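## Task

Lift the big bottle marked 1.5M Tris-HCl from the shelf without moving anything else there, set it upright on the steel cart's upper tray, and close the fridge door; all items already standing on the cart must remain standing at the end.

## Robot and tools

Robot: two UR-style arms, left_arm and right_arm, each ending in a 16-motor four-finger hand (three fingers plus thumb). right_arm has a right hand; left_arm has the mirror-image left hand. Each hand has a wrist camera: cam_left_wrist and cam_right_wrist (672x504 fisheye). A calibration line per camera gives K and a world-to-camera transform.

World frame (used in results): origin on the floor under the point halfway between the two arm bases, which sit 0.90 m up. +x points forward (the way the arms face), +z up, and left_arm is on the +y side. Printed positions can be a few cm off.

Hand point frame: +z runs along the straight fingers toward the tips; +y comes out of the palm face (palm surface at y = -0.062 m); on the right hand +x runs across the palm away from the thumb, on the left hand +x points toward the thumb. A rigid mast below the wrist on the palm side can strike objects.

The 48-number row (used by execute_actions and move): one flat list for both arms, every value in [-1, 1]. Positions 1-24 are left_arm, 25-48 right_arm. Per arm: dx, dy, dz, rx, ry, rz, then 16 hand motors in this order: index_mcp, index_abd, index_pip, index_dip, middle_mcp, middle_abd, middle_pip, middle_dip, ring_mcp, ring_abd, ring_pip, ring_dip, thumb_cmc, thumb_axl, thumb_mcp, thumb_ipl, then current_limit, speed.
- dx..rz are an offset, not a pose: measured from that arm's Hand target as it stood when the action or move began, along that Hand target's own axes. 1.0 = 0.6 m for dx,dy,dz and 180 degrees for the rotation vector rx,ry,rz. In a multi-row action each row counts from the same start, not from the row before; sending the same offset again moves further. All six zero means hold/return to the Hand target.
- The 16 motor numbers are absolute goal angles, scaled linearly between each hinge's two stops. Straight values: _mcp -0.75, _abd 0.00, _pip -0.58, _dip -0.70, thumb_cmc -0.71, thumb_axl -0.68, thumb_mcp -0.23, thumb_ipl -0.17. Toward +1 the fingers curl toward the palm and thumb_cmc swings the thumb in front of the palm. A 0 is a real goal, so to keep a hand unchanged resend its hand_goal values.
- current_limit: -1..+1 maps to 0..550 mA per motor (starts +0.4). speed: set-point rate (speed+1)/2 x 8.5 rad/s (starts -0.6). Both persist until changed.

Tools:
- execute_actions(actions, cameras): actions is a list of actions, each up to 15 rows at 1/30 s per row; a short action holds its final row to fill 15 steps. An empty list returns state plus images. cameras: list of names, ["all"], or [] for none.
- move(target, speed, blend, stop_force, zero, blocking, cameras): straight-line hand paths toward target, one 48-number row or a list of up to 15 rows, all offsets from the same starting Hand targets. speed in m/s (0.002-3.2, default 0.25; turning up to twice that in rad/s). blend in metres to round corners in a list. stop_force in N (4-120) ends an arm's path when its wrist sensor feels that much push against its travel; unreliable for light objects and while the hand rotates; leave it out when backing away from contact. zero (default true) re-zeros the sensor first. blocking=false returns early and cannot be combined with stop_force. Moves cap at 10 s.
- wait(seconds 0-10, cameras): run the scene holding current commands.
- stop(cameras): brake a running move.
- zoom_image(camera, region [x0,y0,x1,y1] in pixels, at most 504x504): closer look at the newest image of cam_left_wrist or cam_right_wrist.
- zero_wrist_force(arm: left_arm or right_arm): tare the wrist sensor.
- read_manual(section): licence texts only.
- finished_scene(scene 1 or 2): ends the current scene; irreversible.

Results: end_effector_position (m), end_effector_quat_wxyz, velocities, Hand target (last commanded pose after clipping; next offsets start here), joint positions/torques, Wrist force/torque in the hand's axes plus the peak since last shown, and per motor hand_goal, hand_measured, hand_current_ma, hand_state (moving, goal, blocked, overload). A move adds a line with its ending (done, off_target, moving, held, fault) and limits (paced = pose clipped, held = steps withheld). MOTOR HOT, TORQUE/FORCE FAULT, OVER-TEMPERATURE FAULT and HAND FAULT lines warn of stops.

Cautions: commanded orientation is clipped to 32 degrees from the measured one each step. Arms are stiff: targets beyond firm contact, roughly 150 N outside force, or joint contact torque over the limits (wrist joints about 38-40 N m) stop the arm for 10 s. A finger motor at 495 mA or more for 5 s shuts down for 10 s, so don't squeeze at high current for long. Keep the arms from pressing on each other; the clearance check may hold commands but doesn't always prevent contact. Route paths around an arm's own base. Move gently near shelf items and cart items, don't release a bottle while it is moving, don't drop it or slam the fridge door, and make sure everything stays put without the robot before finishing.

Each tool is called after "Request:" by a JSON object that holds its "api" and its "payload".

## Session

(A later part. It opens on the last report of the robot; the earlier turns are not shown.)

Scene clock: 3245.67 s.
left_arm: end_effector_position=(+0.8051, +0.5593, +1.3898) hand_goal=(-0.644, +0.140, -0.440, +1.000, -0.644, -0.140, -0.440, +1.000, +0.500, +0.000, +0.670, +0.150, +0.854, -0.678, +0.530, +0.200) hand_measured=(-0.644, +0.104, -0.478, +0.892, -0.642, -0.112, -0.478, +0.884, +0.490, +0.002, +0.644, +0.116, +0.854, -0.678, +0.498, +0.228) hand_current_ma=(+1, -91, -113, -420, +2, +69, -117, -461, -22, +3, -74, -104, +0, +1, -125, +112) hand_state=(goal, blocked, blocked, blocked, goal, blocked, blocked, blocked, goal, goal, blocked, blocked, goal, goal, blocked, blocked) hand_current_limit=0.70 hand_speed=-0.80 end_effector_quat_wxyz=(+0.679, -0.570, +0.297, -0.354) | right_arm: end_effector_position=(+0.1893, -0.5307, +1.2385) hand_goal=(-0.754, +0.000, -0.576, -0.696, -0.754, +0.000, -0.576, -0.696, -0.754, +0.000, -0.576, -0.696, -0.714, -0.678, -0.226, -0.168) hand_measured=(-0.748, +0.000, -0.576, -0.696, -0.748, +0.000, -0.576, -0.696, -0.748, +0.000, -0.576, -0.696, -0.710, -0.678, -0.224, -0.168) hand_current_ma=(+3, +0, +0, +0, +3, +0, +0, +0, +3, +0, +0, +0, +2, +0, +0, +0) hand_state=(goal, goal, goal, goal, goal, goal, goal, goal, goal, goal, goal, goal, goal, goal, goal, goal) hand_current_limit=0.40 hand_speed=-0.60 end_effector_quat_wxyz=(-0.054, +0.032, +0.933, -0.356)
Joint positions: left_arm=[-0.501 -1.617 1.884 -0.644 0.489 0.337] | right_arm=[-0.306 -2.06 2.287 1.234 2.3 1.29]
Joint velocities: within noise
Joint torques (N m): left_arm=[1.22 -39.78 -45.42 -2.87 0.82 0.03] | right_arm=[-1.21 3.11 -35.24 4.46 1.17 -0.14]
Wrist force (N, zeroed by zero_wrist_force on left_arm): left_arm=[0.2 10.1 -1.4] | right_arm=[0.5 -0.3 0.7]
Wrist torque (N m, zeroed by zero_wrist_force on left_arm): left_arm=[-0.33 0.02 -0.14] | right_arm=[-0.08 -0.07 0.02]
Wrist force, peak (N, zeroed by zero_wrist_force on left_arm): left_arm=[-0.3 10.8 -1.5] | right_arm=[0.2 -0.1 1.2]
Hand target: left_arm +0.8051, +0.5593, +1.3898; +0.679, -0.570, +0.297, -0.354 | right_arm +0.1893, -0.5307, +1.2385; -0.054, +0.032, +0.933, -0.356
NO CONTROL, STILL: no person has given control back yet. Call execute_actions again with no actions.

Request:
{"api": "execute_actions", "payload": {"actions": [], "cameras": []}}

Scene clock: 3278.27 s.
left_arm: end_effector_position=(+0.8051, +0.5593, +1.3898) hand_goal=(-0.644, +0.140, -0.440, +1.000, -0.644, -0.140, -0.440, +1.000, +0.500, +0.000, +0.670, +0.150, +0.854, -0.678, +0.530, +0.200) hand_measured=(-0.644, +0.104, -0.478, +0.892, -0.642, -0.112, -0.478, +0.884, +0.490, +0.002, +0.644, +0.116, +0.854, -0.678, +0.498, +0.228) hand_current_ma=(+1, -91, -113, -420, +2, +69, -117, -461, -22, +3, -74, -104, +0, +1, -125, +112) hand_state=(goal, blocked, blocked, blocked, goal, blocked, blocked, blocked, goal, goal, blocked, blocked, goal, goal, blocked, blocked) hand_current_limit=0.70 hand_speed=-0.80 end_effector_quat_wxyz=(+0.679, -0.570, +0.297, -0.354) | right_arm: end_effector_position=(+0.1893, -0.5307, +1.2385) hand_goal=(-0.754, +0.000, -0.576, -0.696, -0.754, +0.000, -0.576, -0.696, -0.754, +0.000, -0.576, -0.696, -0.714, -0.678, -0.226, -0.168) hand_measured=(-0.748, +0.000, -0.576, -0.696, -0.748, +0.000, -0.576, -0.696, -0.748, +0.000, -0.576, -0.696, -0.710, -0.678, -0.224, -0.168) hand_current_ma=(+3, +0, +0, +0, +3, +0, +0, +0, +3, +0, +0, +0, +2, +0, +0, +0) hand_state=(goal, goal, goal, goal, goal, goal, goal, goal, goal, goal, goal, goal, goal, goal, goal, goal) hand_current_limit=0.40 hand_speed=-0.60 end_effector_quat_wxyz=(-0.054, +0.032, +0.933, -0.356)
Joint positions: left_arm=[-0.501 -1.617 1.884 -0.644 0.489 0.337] | right_arm=[-0.306 -2.06 2.287 1.234 2.3 1.29]
Joint velocities: within noise
Joint torques (N m): left_arm=[-0.11 -38.65 -45.45 -2.73 1.37 -0.16] | right_arm=[-2.15 1.53 -34.72 4.11 1.34 -0.12]
Wrist force (N, zeroed by zero_wrist_force on left_arm): left_arm=[0.0 10.3 -1.2] | right_arm=[0.3 -0.5 0.6]
Wrist torque (N m, zeroed by zero_wrist_force on left_arm): left_arm=[-0.33 0.06 -0.16] | right_arm=[-0.09 -0.04 0.00]
Wrist force, peak (N, zeroed by zero_wrist_force on left_arm): left_arm=[0.1 10.8 -1.3] | right_arm=[0.2 -0.1 1.2]
Hand target: left_arm +0.8051, +0.5593, +1.3898; +0.679, -0.570, +0.297, -0.354 | right_arm +0.1893, -0.5307, +1.2385; -0.054, +0.032, +0.933, -0.356
NO CONTROL, STILL: no person has given control back yet. Call execute_actions again with no actions.
No camera images: "cameras" was empty.

Request:
{"api": "execute_actions", "payload": {"actions": [], "cameras": []}}

Scene clock: 3310.63 s.
left_arm: end_effector_position=(+0.8051, +0.5593, +1.3898) hand_goal=(-0.644, +0.140, -0.440, +1.000, -0.644, -0.140, -0.440, +1.000, +0.500, +0.000, +0.670, +0.150, +0.854, -0.678, +0.530, +0.200) hand_measured=(-0.644, +0.104, -0.478, +0.892, -0.642, -0.112, -0.478, +0.884, +0.490, +0.002, +0.644, +0.116, +0.854, -0.678, +0.498, +0.228) hand_current_ma=(+1, -91, -113, -420, +2, +69, -117, -461, -22, +3, -74, -104, +0, +1, -125, +112) hand_state=(goal, blocked, blocked, blocked, goal, blocked, blocked, blocked, goal, goal, blocked, blocked, goal, goal, blocked, blocked) hand_current_limit=0.70 hand_speed=-0.80 end_effector_quat_wxyz=(+0.679, -0.570, +0.297, -0.354) | right_arm: end_effector_position=(+0.1893, -0.5307, +1.2385) hand_goal=(-0.754, +0.000, -0.576, -0.696, -0.754, +0.000, -0.576, -0.696, -0.754, +0.000, -0.576, -0.696, -0.714, -0.678, -0.226, -0.168) hand_measured=(-0.748, +0.000, -0.576, -0.696, -0.748, +0.000, -0.576, -0.696, -0.748, +0.000, -0.576, -0.696, -0.710, -0.678, -0.224, -0.168) hand_current_ma=(+3, +0, +0, +0, +3, +0, +0, +0, +3, +0, +0, +0, +2, +0, +0, +0) hand_state=(goal, goal, goal, goal, goal, goal, goal, goal, goal, goal, goal, goal, goal, goal, goal, goal) hand_current_limit=0.40 hand_speed=-0.60 end_effector_quat_wxyz=(-0.054, +0.032, +0.933, -0.356)
Joint positions: left_arm=[-0.501 -1.617 1.884 -0.644 0.489 0.337] | right_arm=[-0.306 -2.06 2.287 1.234 2.3 1.29]
Joint velocities: within noise
Joint torques (N m): left_arm=[-0.59 -37.86 -46.53 -2.66 0.86 -0.02] | right_arm=[-1.03 2.15 -35.4 4.29 1.2 -0.31]
Wrist force (N, zeroed by zero_wrist_force on left_arm): left_arm=[0.2 10.1 -1.2] | right_arm=[0.1 0.0 0.7]
Wrist torque (N m, zeroed by zero_wrist_force on left_arm): left_arm=[-0.34 0.03 -0.14] | right_arm=[-0.05 -0.03 0.00]
Wrist force, peak (N, zeroed by zero_wrist_force on left_arm): left_arm=[0.3 10.9 -1.2] | right_arm=[0.2 -0.5 1.3]
Hand target: left_arm +0.8051, +0.5593, +1.3898; +0.679, -0.570, +0.297, -0.354 | right_arm +0.1893, -0.5307, +1.2385; -0.054, +0.032, +0.933, -0.356
NO CONTROL, STILL: no person has given control back yet. Call execute_actions again with no actions.
No camera images: "cameras" was empty.

Request:
{"api": "execute_actions", "payload": {"actions": [], "cameras": []}}

Scene clock: 3326.97 s.
left_arm: end_effector_position=(+0.8051, +0.5593, +1.3898) hand_goal=(-0.644, +0.140, -0.440, +1.000, -0.644, -0.140, -0.440, +1.000, +0.500, +0.000, +0.670, +0.150, +0.854, -0.678, +0.530, +0.200) hand_measured=(-0.644, +0.104, -0.478, +0.892, -0.642, -0.112, -0.478, +0.884, +0.490, +0.002, +0.644, +0.116, +0.854, -0.678, +0.498, +0.228) hand_current_ma=(+1, -91, -113, -420, +2, +69, -117, -461, -22, +3, -74, -104, +0, +1, -125, +112) hand_state=(goal, blocked, blocked, blocked, goal, blocked, blocked, blocked, goal, goal, blocked, blocked, goal, goal, blocked, blocked) hand_current_limit=0.70 hand_speed=-0.80 end_effector_quat_wxyz=(+0.679, -0.570, +0.297, -0.354) | right_arm: end_effector_position=(+0.1893, -0.5307, +1.2385) hand_goal=(-0.754, +0.000, -0.576, -0.696, -0.754, +0.000, -0.576, -0.696, -0.754, +0.000, -0.576, -0.696, -0.714, -0.678, -0.226, -0.168) hand_measured=(-0.748, +0.000, -0.576, -0.696, -0.748, +0.000, -0.576, -0.696, -0.748, +0.000, -0.576, -0.696, -0.710, -0.678, -0.224, -0.168) hand_current_ma=(+3, +0, +0, +0, +3, +0, +0, +0, +3, +0, +0, +0, +2, +0, +0, +0) hand_state=(goal, goal, goal, goal, goal, goal, goal, goal, goal, goal, goal, goal, goal, goal, goal, goal) hand_current_limit=0.40 hand_speed=-0.60 end_effector_quat_wxyz=(-0.054, +0.032, +0.933, -0.356)
Joint positions: left_arm=[-0.501 -1.617 1.884 -0.644 0.489 0.337] | right_arm=[-0.306 -2.06 2.287 1.234 2.3 1.29]
Joint velocities: within noise
Joint torques (N m): left_arm=[0.78 -39.78 -46.62 -2.6 1.22 0.13] | right_arm=[-1.39 2.53 -35.64 4.31 1.25 -0.13]
Wrist force (N, zeroed by zero_wrist_force on left_arm): left_arm=[0.0 10.3 -1.3] | right_arm=[0.3 0.1 0.7]
Wrist torque (N m, zeroed by zero_wrist_force on left_arm): left_arm=[-0.31 0.05 -0.16] | right_arm=[-0.02 -0.05 0.02]
Wrist force, peak (N, zeroed by zero_wrist_force on left_arm): left_arm=[0.3 10.8 -1.0] | right_arm=[0.2 -0.3 1.3]
Hand target: left_arm +0.8051, +0.5593, +1.3898; +0.679, -0.570, +0.297, -0.354 | right_arm +0.1893, -0.5307, +1.2385; -0.054, +0.032, +0.933, -0.356
CONTROL GIVEN BACK BY A PERSON. The arms hold where they stopped. Commands run again from your next reply on.
No camera images: "cameras" was empty.

Request:
{"api": "move", "payload": {"target": [[-0.2342,-0.0581,-0.3294,0,0,0,-0.644,0.14,-0.44,1.0,-0.644,-0.14,-0.44,1.0,0.5,0,0.67,0.15,0.854,-0.677,0.53,0.2,0.7,-0.8,0,0,0,0,0,0,-0.754,0,-0.576,-0.696,-0.754,0,-0.576,-0.696,-0.754,0,-0.576,-0.696,-0.714,-0.678,-0.226,-0.168,0.4,-0.6],[-0.6890,-0.0240,-0.1361,0,0,0,-0.644,0.14,-0.44,1.0,-0.644,-0.14,-0.44,1.0,0.5,0,0.67,0.15,0.854,-0.677,0.53,0.2,0.7,-0.8,0,0,0,0,0,0,-0.754,0,-0.576,-0.696,-0.754,0,-0.576,-0.696,-0.754,0,-0.576,-0.696,-0.714,-0.678,-0.226,-0.168,0.4,-0.6]], "speed": 0.09, "blend": 0.03, "cameras": ["cam_left_wrist"]}}

Scene clock: 3342.77 s.
left_arm: end_effector_position=(+0.5003, +0.8505, +1.3899) hand_goal=(-0.644, +0.140, -0.440, +1.000, -0.644, -0.140, -0.440, +1.000, +0.500, +0.000, +0.670, +0.150, +0.854, -0.678, +0.530, +0.200) hand_measured=(-0.642, +0.096, -0.478, +0.892, -0.638, -0.106, -0.478, +0.884, +0.490, +0.002, +0.644, +0.116, +0.852, -0.682, +0.490, +0.228) hand_current_ma=(+3, -116, -118, -420, +9, +88, -118, -461, -22, +3, -74, -104, -2, -8, -170, +111) hand_state=(goal, blocked, blocked, blocked, moving, blocked, blocked, blocked, goal, goal, blocked, blocked, goal, goal, blocked, blocked) hand_current_limit=0.70 hand_speed=-0.80 end_effector_quat_wxyz=(+0.679, -0.570, +0.297, -0.354) | right_arm: end_effector_position=(+0.1893, -0.5307, +1.2385) hand_goal=(-0.754, +0.000, -0.576, -0.696, -0.754, +0.000, -0.576, -0.696, -0.754, +0.000, -0.576, -0.696, -0.714, -0.678, -0.226, -0.168) hand_measured=(-0.748, +0.000, -0.576, -0.696, -0.748, +0.000, -0.576, -0.696, -0.748, +0.000, -0.576, -0.696, -0.710, -0.678, -0.224, -0.168) hand_current_ma=(+3, +0, +0, +0, +3, +0, +0, +0, +3, +0, +0, +0, +2, +0, +0, +0) hand_state=(goal, goal, goal, goal, goal, goal, goal, goal, goal, goal, goal, goal, goal, goal, goal, goal) hand_current_limit=0.40 hand_speed=-0.60 end_effector_quat_wxyz=(-0.054, +0.032, +0.933, -0.356)
Joint positions: left_arm=[-0.009 -2.12 2.216 -0.31 0.962 0.123] | right_arm=[-0.306 -2.06 2.287 1.234 2.3 1.29]
Joint torques (N m): left_arm=[12.19 -20.13 -49.17 -6.85 0.81 2.32] | right_arm=[-1.54 1.31 -34.87 4 0.97 -0.16]
Wrist force (N, zeroed by zero_wrist_force on left_arm): left_arm=[0.4 10.3 -1.0] | right_arm=[0.2 -0.2 0.4]
Wrist torque (N m, zeroed by zero_wrist_force on left_arm): left_arm=[-0.43 0.02 0.08] | right_arm=[-0.03 -0.03 0.01]
Wrist force, peak (N, zeroed by zero_wrist_force on left_arm): left_arm=[0.2 10.9 -1.2] | right_arm=[0.1 -0.2 1.2]
Hand target: left_arm +0.5002, +0.8506, +1.3900; +0.679, -0.570, +0.297, -0.354 | right_arm +0.1893, -0.5307, +1.2385; -0.054, +0.032, +0.933, -0.356
Off the commanded pose: left_arm 0.000 m, 0 deg | right_arm 0.000 m, 0 deg.
CONTROL GIVEN BACK BY A PERSON, as an earlier result said. Commands run again.
move: done
camera_calibration:
cam_left_wrist: T_world_to_cam=[[-0.55701, 0.550797, 0.62158, -1.08712], [-0.396945, -0.833977, 0.383297, 0.328405], [0.729503, -0.033233, 0.68317, -1.15941], [0, 0, 0, 1]] pos_world=[0.370618, 0.834134, 1.34193]
Images, in order (width x height): cam_left_wrist 672x504.

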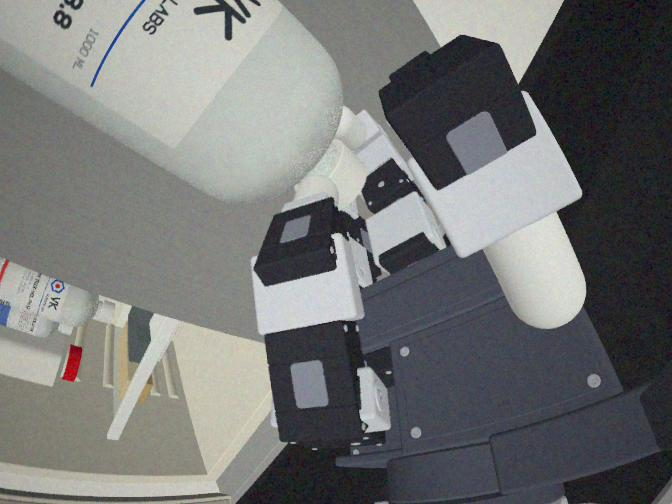

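Request:
{"api": "move", "payload": {"target": [-0.4930,0.0210,0.1195,0,0,0,-0.644,0.14,-0.44,1.0,-0.644,-0.14,-0.44,1.0,0.5,0,0.67,0.15,0.854,-0.677,0.53,0.2,0.7,-0.8,0,0,0,0,0,0,-0.754,0,-0.576,-0.696,-0.754,0,-0.576,-0.696,-0.754,0,-0.576,-0.696,-0.714,-0.678,-0.226,-0.168,0.4,-0.6], "speed": 0.1, "cameras": ["cam_left_wrist"]}}

Scene clock: 3359.13 s.
left_arm: end_effector_position=(+0.3904, +1.1347, +1.3901) hand_goal=(-0.644, +0.140, -0.440, +1.000, -0.644, -0.140, -0.440, +1.000, +0.500, +0.000, +0.670, +0.150, +0.854, -0.678, +0.530, +0.200) hand_measured=(-0.642, +0.094, -0.478, +0.894, -0.636, -0.102, -0.478, +0.884, +0.490, +0.002, +0.644, +0.116, +0.852, -0.682, +0.488, +0.226) hand_current_ma=(+2, -126, -118, -413, +13, +100, -118, -461, -22, +3, -74, -104, -2, -12, -179, +101) hand_state=(goal, blocked, blocked, blocked, moving, blocked, blocked, blocked, goal, goal, blocked, blocked, goal, goal, blocked, blocked) hand_current_limit=0.70 hand_speed=-0.80 end_effector_quat_wxyz=(+0.679, -0.570, +0.297, -0.354) | right_arm: end_effector_position=(+0.1893, -0.5307, +1.2385) hand_goal=(-0.754, +0.000, -0.576, -0.696, -0.754, +0.000, -0.576, -0.696, -0.754, +0.000, -0.576, -0.696, -0.714, -0.678, -0.226, -0.168) hand_measured=(-0.748, +0.000, -0.576, -0.696, -0.748, +0.000, -0.576, -0.696, -0.748, +0.000, -0.576, -0.696, -0.710, -0.678, -0.224, -0.168) hand_current_ma=(+3, +0, +0, +0, +3, +0, +0, +0, +3, +0, +0, +0, +2, +0, +0, +0) hand_state=(goal, goal, goal, goal, goal, goal, goal, goal, goal, goal, goal, goal, goal, goal, goal, goal) hand_current_limit=0.40 hand_speed=-0.60 end_effector_quat_wxyz=(-0.054, +0.032, +0.933, -0.356)
Joint positions: left_arm=[0.854 -1.776 2.008 -0.412 1.811 -0.043] | right_arm=[-0.306 -2.06 2.287 1.234 2.3 1.29]
Joint torques (N m): left_arm=[6.01 -36.44 -52.12 -2.94 0.66 2.05] | right_arm=[-1.56 2.3 -34.86 4.13 1.14 -0.36]
Wrist force (N, zeroed by zero_wrist_force on left_arm): left_arm=[0.2 10.3 -0.8] | right_arm=[-0.1 0.0 0.7]
Wrist torque (N m, zeroed by zero_wrist_force on left_arm): left_arm=[-0.52 0.01 0.07] | right_arm=[-0.04 0.00 -0.02]
Wrist force, peak (N, zeroed by zero_wrist_force on left_arm): left_arm=[0.4 11.0 -1.2] | right_arm=[0.1 -0.3 1.3]
Hand target: left_arm +0.3904, +1.1347, +1.3901; +0.679, -0.570, +0.297, -0.354 | right_arm +0.1893, -0.5307, +1.2385; -0.054, +0.032, +0.933, -0.356
Off the commanded pose: left_arm 0.000 m, 0 deg | right_arm 0.000 m, 0 deg.
move: done
camera_calibration:
cam_left_wrist: T_world_to_cam=[[-0.557095, 0.550803, 0.621499, -1.30475], [-0.397003, -0.833973, 0.383245, 0.521879], [0.729406, -0.0332332, 0.683273, -1.07005], [0, 0, 0, 1]] pos_world=[0.260817, 1.11833, 1.34203]
Images, in order (width x height): cam_left_wrist 672x504.

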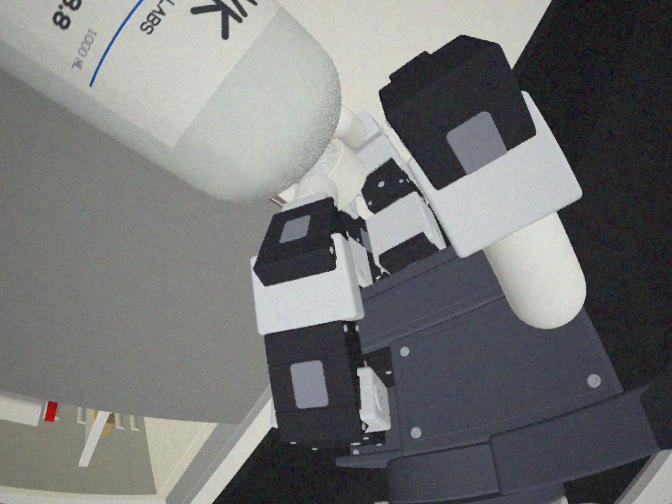

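Request:
{"api": "move", "payload": {"target": [0,0.4432,-0.0781,0,0,0,-0.644,0.14,-0.44,1.0,-0.644,-0.14,-0.44,1.0,0.5,0,0.67,0.15,0.854,-0.677,0.53,0.2,0.7,-0.8,0,0,0,0,0,0,-0.754,0,-0.576,-0.696,-0.754,0,-0.576,-0.696,-0.754,0,-0.576,-0.696,-0.714,-0.678,-0.226,-0.168,0.4,-0.6], "speed": 0.06, "stop_force": 6}}

Request:
{"api": "move", "payload": {"target": [0,0.1970,-0.0347,0,0,0,-0.644,0.14,-0.44,1.0,-0.644,-0.14,-0.44,1.0,0.5,0,0.67,0.15,0.854,-0.677,0.53,0.2,0.7,-0.8,0,0,0,0,0,0,-0.754,0,-0.576,-0.696,-0.754,0,-0.576,-0.696,-0.754,0,-0.576,-0.696,-0.714,-0.678,-0.226,-0.168,0.4,-0.6], "speed": 0.015, "stop_force": 4, "cameras": ["cam_left_wrist"]}}

Scene clock: 3376.17 s.
left_arm: end_effector_position=(+0.3903, +1.1347, +1.1200) hand_goal=(-0.644, +0.140, -0.440, +1.000, -0.644, -0.140, -0.440, +1.000, +0.500, +0.000, +0.670, +0.150, +0.854, -0.678, +0.530, +0.200) hand_measured=(-0.640, +0.094, -0.478, +0.894, -0.640, -0.102, -0.478, +0.884, +0.490, +0.002, +0.644, +0.116, +0.852, -0.680, +0.488, +0.226) hand_current_ma=(+10, -126, -118, -413, +8, +100, -118, -461, -22, +3, -74, -104, -2, -6, -179, +101) hand_state=(goal, blocked, blocked, blocked, goal, blocked, blocked, blocked, goal, goal, blocked, blocked, goal, goal, blocked, blocked) hand_current_limit=0.70 hand_speed=-0.80 end_effector_quat_wxyz=(+0.679, -0.570, +0.297, -0.354) | right_arm: end_effector_position=(+0.1893, -0.5307, +1.2385) hand_goal=(-0.754, +0.000, -0.576, -0.696, -0.754, +0.000, -0.576, -0.696, -0.754, +0.000, -0.576, -0.696, -0.714, -0.678, -0.226, -0.168) hand_measured=(-0.748, +0.000, -0.576, -0.696, -0.748, +0.000, -0.576, -0.696, -0.748, +0.000, -0.576, -0.696, -0.710, -0.678, -0.224, -0.168) hand_current_ma=(+3, +0, +0, +0, +3, +0, +0, +0, +3, +0, +0, +0, +2, +0, +0, +0) hand_state=(goal, goal, goal, goal, goal, goal, goal, goal, goal, goal, goal, goal, goal, goal, goal, goal) hand_current_limit=0.40 hand_speed=-0.60 end_effector_quat_wxyz=(-0.054, +0.032, +0.933, -0.356)
Joint positions: left_arm=[0.854 -1.511 2.319 -0.988 1.811 -0.043] | right_arm=[-0.306 -2.06 2.287 1.234 2.3 1.29]
Joint torques (N m): left_arm=[15.61 -58.53 -46.04 -2.68 0.31 -1.84] | right_arm=[-0.94 3.02 -35.53 4.17 1.4 -0.07]
Wrist force (N, zeroed by zero_wrist_force on left_arm): left_arm=[0.2 9.8 -1.2] | right_arm=[0.1 -0.4 0.9]
Wrist torque (N m, zeroed by zero_wrist_force on left_arm): left_arm=[-0.53 -0.08 0.05] | right_arm=[-0.11 -0.03 -0.01]
Wrist force, peak (N, zeroed by zero_wrist_force on left_arm): left_arm=[0.9 11.9 -1.6] | right_arm=[0.1 -0.1 1.3]
Hand target: left_arm +0.3903, +1.1347, +1.1200; +0.679, -0.570, +0.297, -0.354 | right_arm +0.1893, -0.5307, +1.2385; -0.054, +0.032, +0.933, -0.356
Off the commanded pose: left_arm 0.000 m, 0 deg | right_arm 0.000 m, 0 deg.
move: done

Scene clock: 3384.20 s.
left_arm: end_effector_position=(+0.3902, +1.1347, +1.0160) hand_goal=(-0.644, +0.140, -0.440, +1.000, -0.644, -0.140, -0.440, +1.000, +0.500, +0.000, +0.670, +0.150, +0.854, -0.678, +0.530, +0.200) hand_measured=(-0.642, +0.094, -0.478, +0.904, -0.644, -0.102, -0.478, +0.890, +0.490, +0.002, +0.644, +0.116, +0.854, -0.674, +0.500, +0.226) hand_current_ma=(+4, -126, -118, -360, +0, +100, -118, -434, -22, +3, -74, -103, -1, +10, -117, +108) hand_state=(goal, blocked, blocked, blocked, goal, blocked, blocked, blocked, goal, goal, blocked, blocked, goal, goal, blocked, blocked) hand_current_limit=0.70 hand_speed=-0.80 end_effector_quat_wxyz=(+0.679, -0.570, +0.297, -0.354) | right_arm: end_effector_position=(+0.1893, -0.5307, +1.2385) hand_goal=(-0.754, +0.000, -0.576, -0.696, -0.754, +0.000, -0.576, -0.696, -0.754, +0.000, -0.576, -0.696, -0.714, -0.678, -0.226, -0.168) hand_measured=(-0.748, +0.000, -0.576, -0.696, -0.748, +0.000, -0.576, -0.696, -0.748, +0.000, -0.576, -0.696, -0.710, -0.678, -0.224, -0.168) hand_current_ma=(+3, +0, +0, +0, +3, +0, +0, +0, +3, +0, +0, +0, +2, +0, +0, +0) hand_state=(goal, goal, goal, goal, goal, goal, goal, goal, goal, goal, goal, goal, goal, goal, goal, goal) hand_current_limit=0.40 hand_speed=-0.60 end_effector_quat_wxyz=(-0.054, +0.032, +0.933, -0.356)
Joint positions: left_arm=[0.854 -1.319 2.38 -1.241 1.811 -0.043] | right_arm=[-0.306 -2.06 2.287 1.234 2.3 1.29]
Joint torques (N m): left_arm=[7.55 -65.51 -35.83 -2.43 1.05 1.91] | right_arm=[-1.21 2.68 -35.52 4.07 1.28 -0.15]
Wrist force (N, zeroed by zero_wrist_force on left_arm): left_arm=[0.5 9.6 -1.4] | right_arm=[0.2 -0.3 0.8]
Wrist torque (N m, zeroed by zero_wrist_force on left_arm): left_arm=[-0.45 -0.11 0.08] | right_arm=[-0.08 -0.04 0.00]
Wrist force, peak (N, zeroed by zero_wrist_force on left_arm): left_arm=[-0.1 10.7 -1.7] | right_arm=[0.1 -0.4 1.2]
Hand target: left_arm +0.3902, +1.1347, +1.0160; +0.679, -0.570, +0.297, -0.354 (not the last commanded pose) | right_arm +0.1893, -0.5307, +1.2385; -0.054, +0.032, +0.933, -0.356
Off the commanded pose: left_arm 0.016 m, 0 deg | right_arm 0.000 m, 0 deg.
move: contact (left_arm)
camera_calibration:
cam_left_wrist: T_world_to_cam=[[-0.55718, 0.550713, 0.621503, -1.07224], [-0.396882, -0.834037, 0.383232, 0.665224], [0.729407, -0.0331339, 0.683277, -0.814406], [0, 0, 0, 1]] pos_world=[0.260618, 1.11833, 0.96793]
Images, in order (width x height): cam_left_wrist 672x504.

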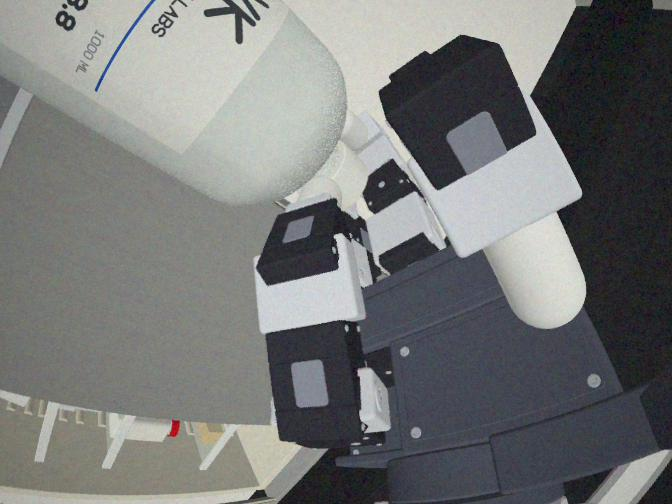

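Request:
{"api": "move", "payload": {"target": [0,0.0131,-0.0023,0,0,0,-0.644,0.14,-0.44,1.0,-0.644,-0.14,-0.44,1.0,0.5,0,0.67,0.15,0.854,-0.677,0.53,0.2,0.7,-0.8,0,0,0,0,0,0,-0.754,0,-0.576,-0.696,-0.754,0,-0.576,-0.696,-0.754,0,-0.576,-0.696,-0.714,-0.678,-0.226,-0.168,0.4,-0.6], "speed": 0.004, "stop_force": 7, "cameras": ["cam_left_wrist"]}}

Scene clock: 3396.20 s.
left_arm: end_effector_position=(+0.3902, +1.1348, +1.0136) hand_goal=(-0.644, +0.140, -0.440, +1.000, -0.644, -0.140, -0.440, +1.000, +0.500, +0.000, +0.670, +0.150, +0.854, -0.678, +0.530, +0.200) hand_measured=(-0.658, +0.094, -0.478, +0.920, -0.660, -0.102, -0.478, +0.906, +0.490, +0.002, +0.644, +0.116, +0.854, -0.670, +0.510, +0.226) hand_current_ma=(-34, -126, -118, -286, -42, +100, -118, -357, -22, +3, -74, -103, +0, +22, -71, +108) hand_state=(goal, blocked, blocked, blocked, goal, blocked, blocked, blocked, goal, goal, blocked, blocked, goal, goal, goal, blocked) hand_current_limit=0.70 hand_speed=-0.80 end_effector_quat_wxyz=(+0.679, -0.570, +0.297, -0.354) | right_arm: end_effector_position=(+0.1893, -0.5307, +1.2385) hand_goal=(-0.754, +0.000, -0.576, -0.696, -0.754, +0.000, -0.576, -0.696, -0.754, +0.000, -0.576, -0.696, -0.714, -0.678, -0.226, -0.168) hand_measured=(-0.748, +0.000, -0.576, -0.696, -0.748, +0.000, -0.576, -0.696, -0.748, +0.000, -0.576, -0.696, -0.710, -0.678, -0.224, -0.168) hand_current_ma=(+3, +0, +0, +0, +3, +0, +0, +0, +3, +0, +0, +0, +2, +0, +0, +0) hand_state=(goal, goal, goal, goal, goal, goal, goal, goal, goal, goal, goal, goal, goal, goal, goal, goal) hand_current_limit=0.40 hand_speed=-0.60 end_effector_quat_wxyz=(-0.054, +0.032, +0.933, -0.356)
Joint positions: left_arm=[0.854 -1.314 2.381 -1.247 1.811 -0.043] | right_arm=[-0.306 -2.06 2.287 1.234 2.3 1.29]
Joint torques (N m): left_arm=[-12.47 -61.07 -29.46 -1.26 0.78 1.81] | right_arm=[-2.1 3.68 -35.31 4.24 1.22 -0.3]
Wrist force (N, zeroed by zero_wrist_force on left_arm): left_arm=[0.6 5.0 0.4] | right_arm=[0.0 -0.1 0.8]
Wrist torque (N m, zeroed by zero_wrist_force on left_arm): left_arm=[-0.35 -0.12 0.09] | right_arm=[-0.06 -0.02 -0.01]
Wrist force, peak (N, zeroed by zero_wrist_force on left_arm): left_arm=[0.4 9.9 -1.5] | right_arm=[0.2 -0.4 1.1]
Hand target: left_arm +0.3902, +1.1348, +1.0137; +0.679, -0.570, +0.297, -0.354 (not the last commanded pose) | right_arm +0.1893, -0.5307, +1.2385; -0.054, +0.032, +0.933, -0.356
Off the commanded pose: left_arm 0.006 m, 0 deg | right_arm 0.000 m, 0 deg.
move: contact (left_arm)
camera_calibration:
cam_left_wrist: T_world_to_cam=[[-0.557143, 0.550704, 0.621543, -1.07085], [-0.396938, -0.834039, 0.38317, 0.666182], [0.729405, -0.0332337, 0.683275, -0.81272], [0, 0, 0, 1]] pos_world=[0.260618, 1.11833, 0.96563]
Images, in order (width x height): cam_left_wrist 672x504.

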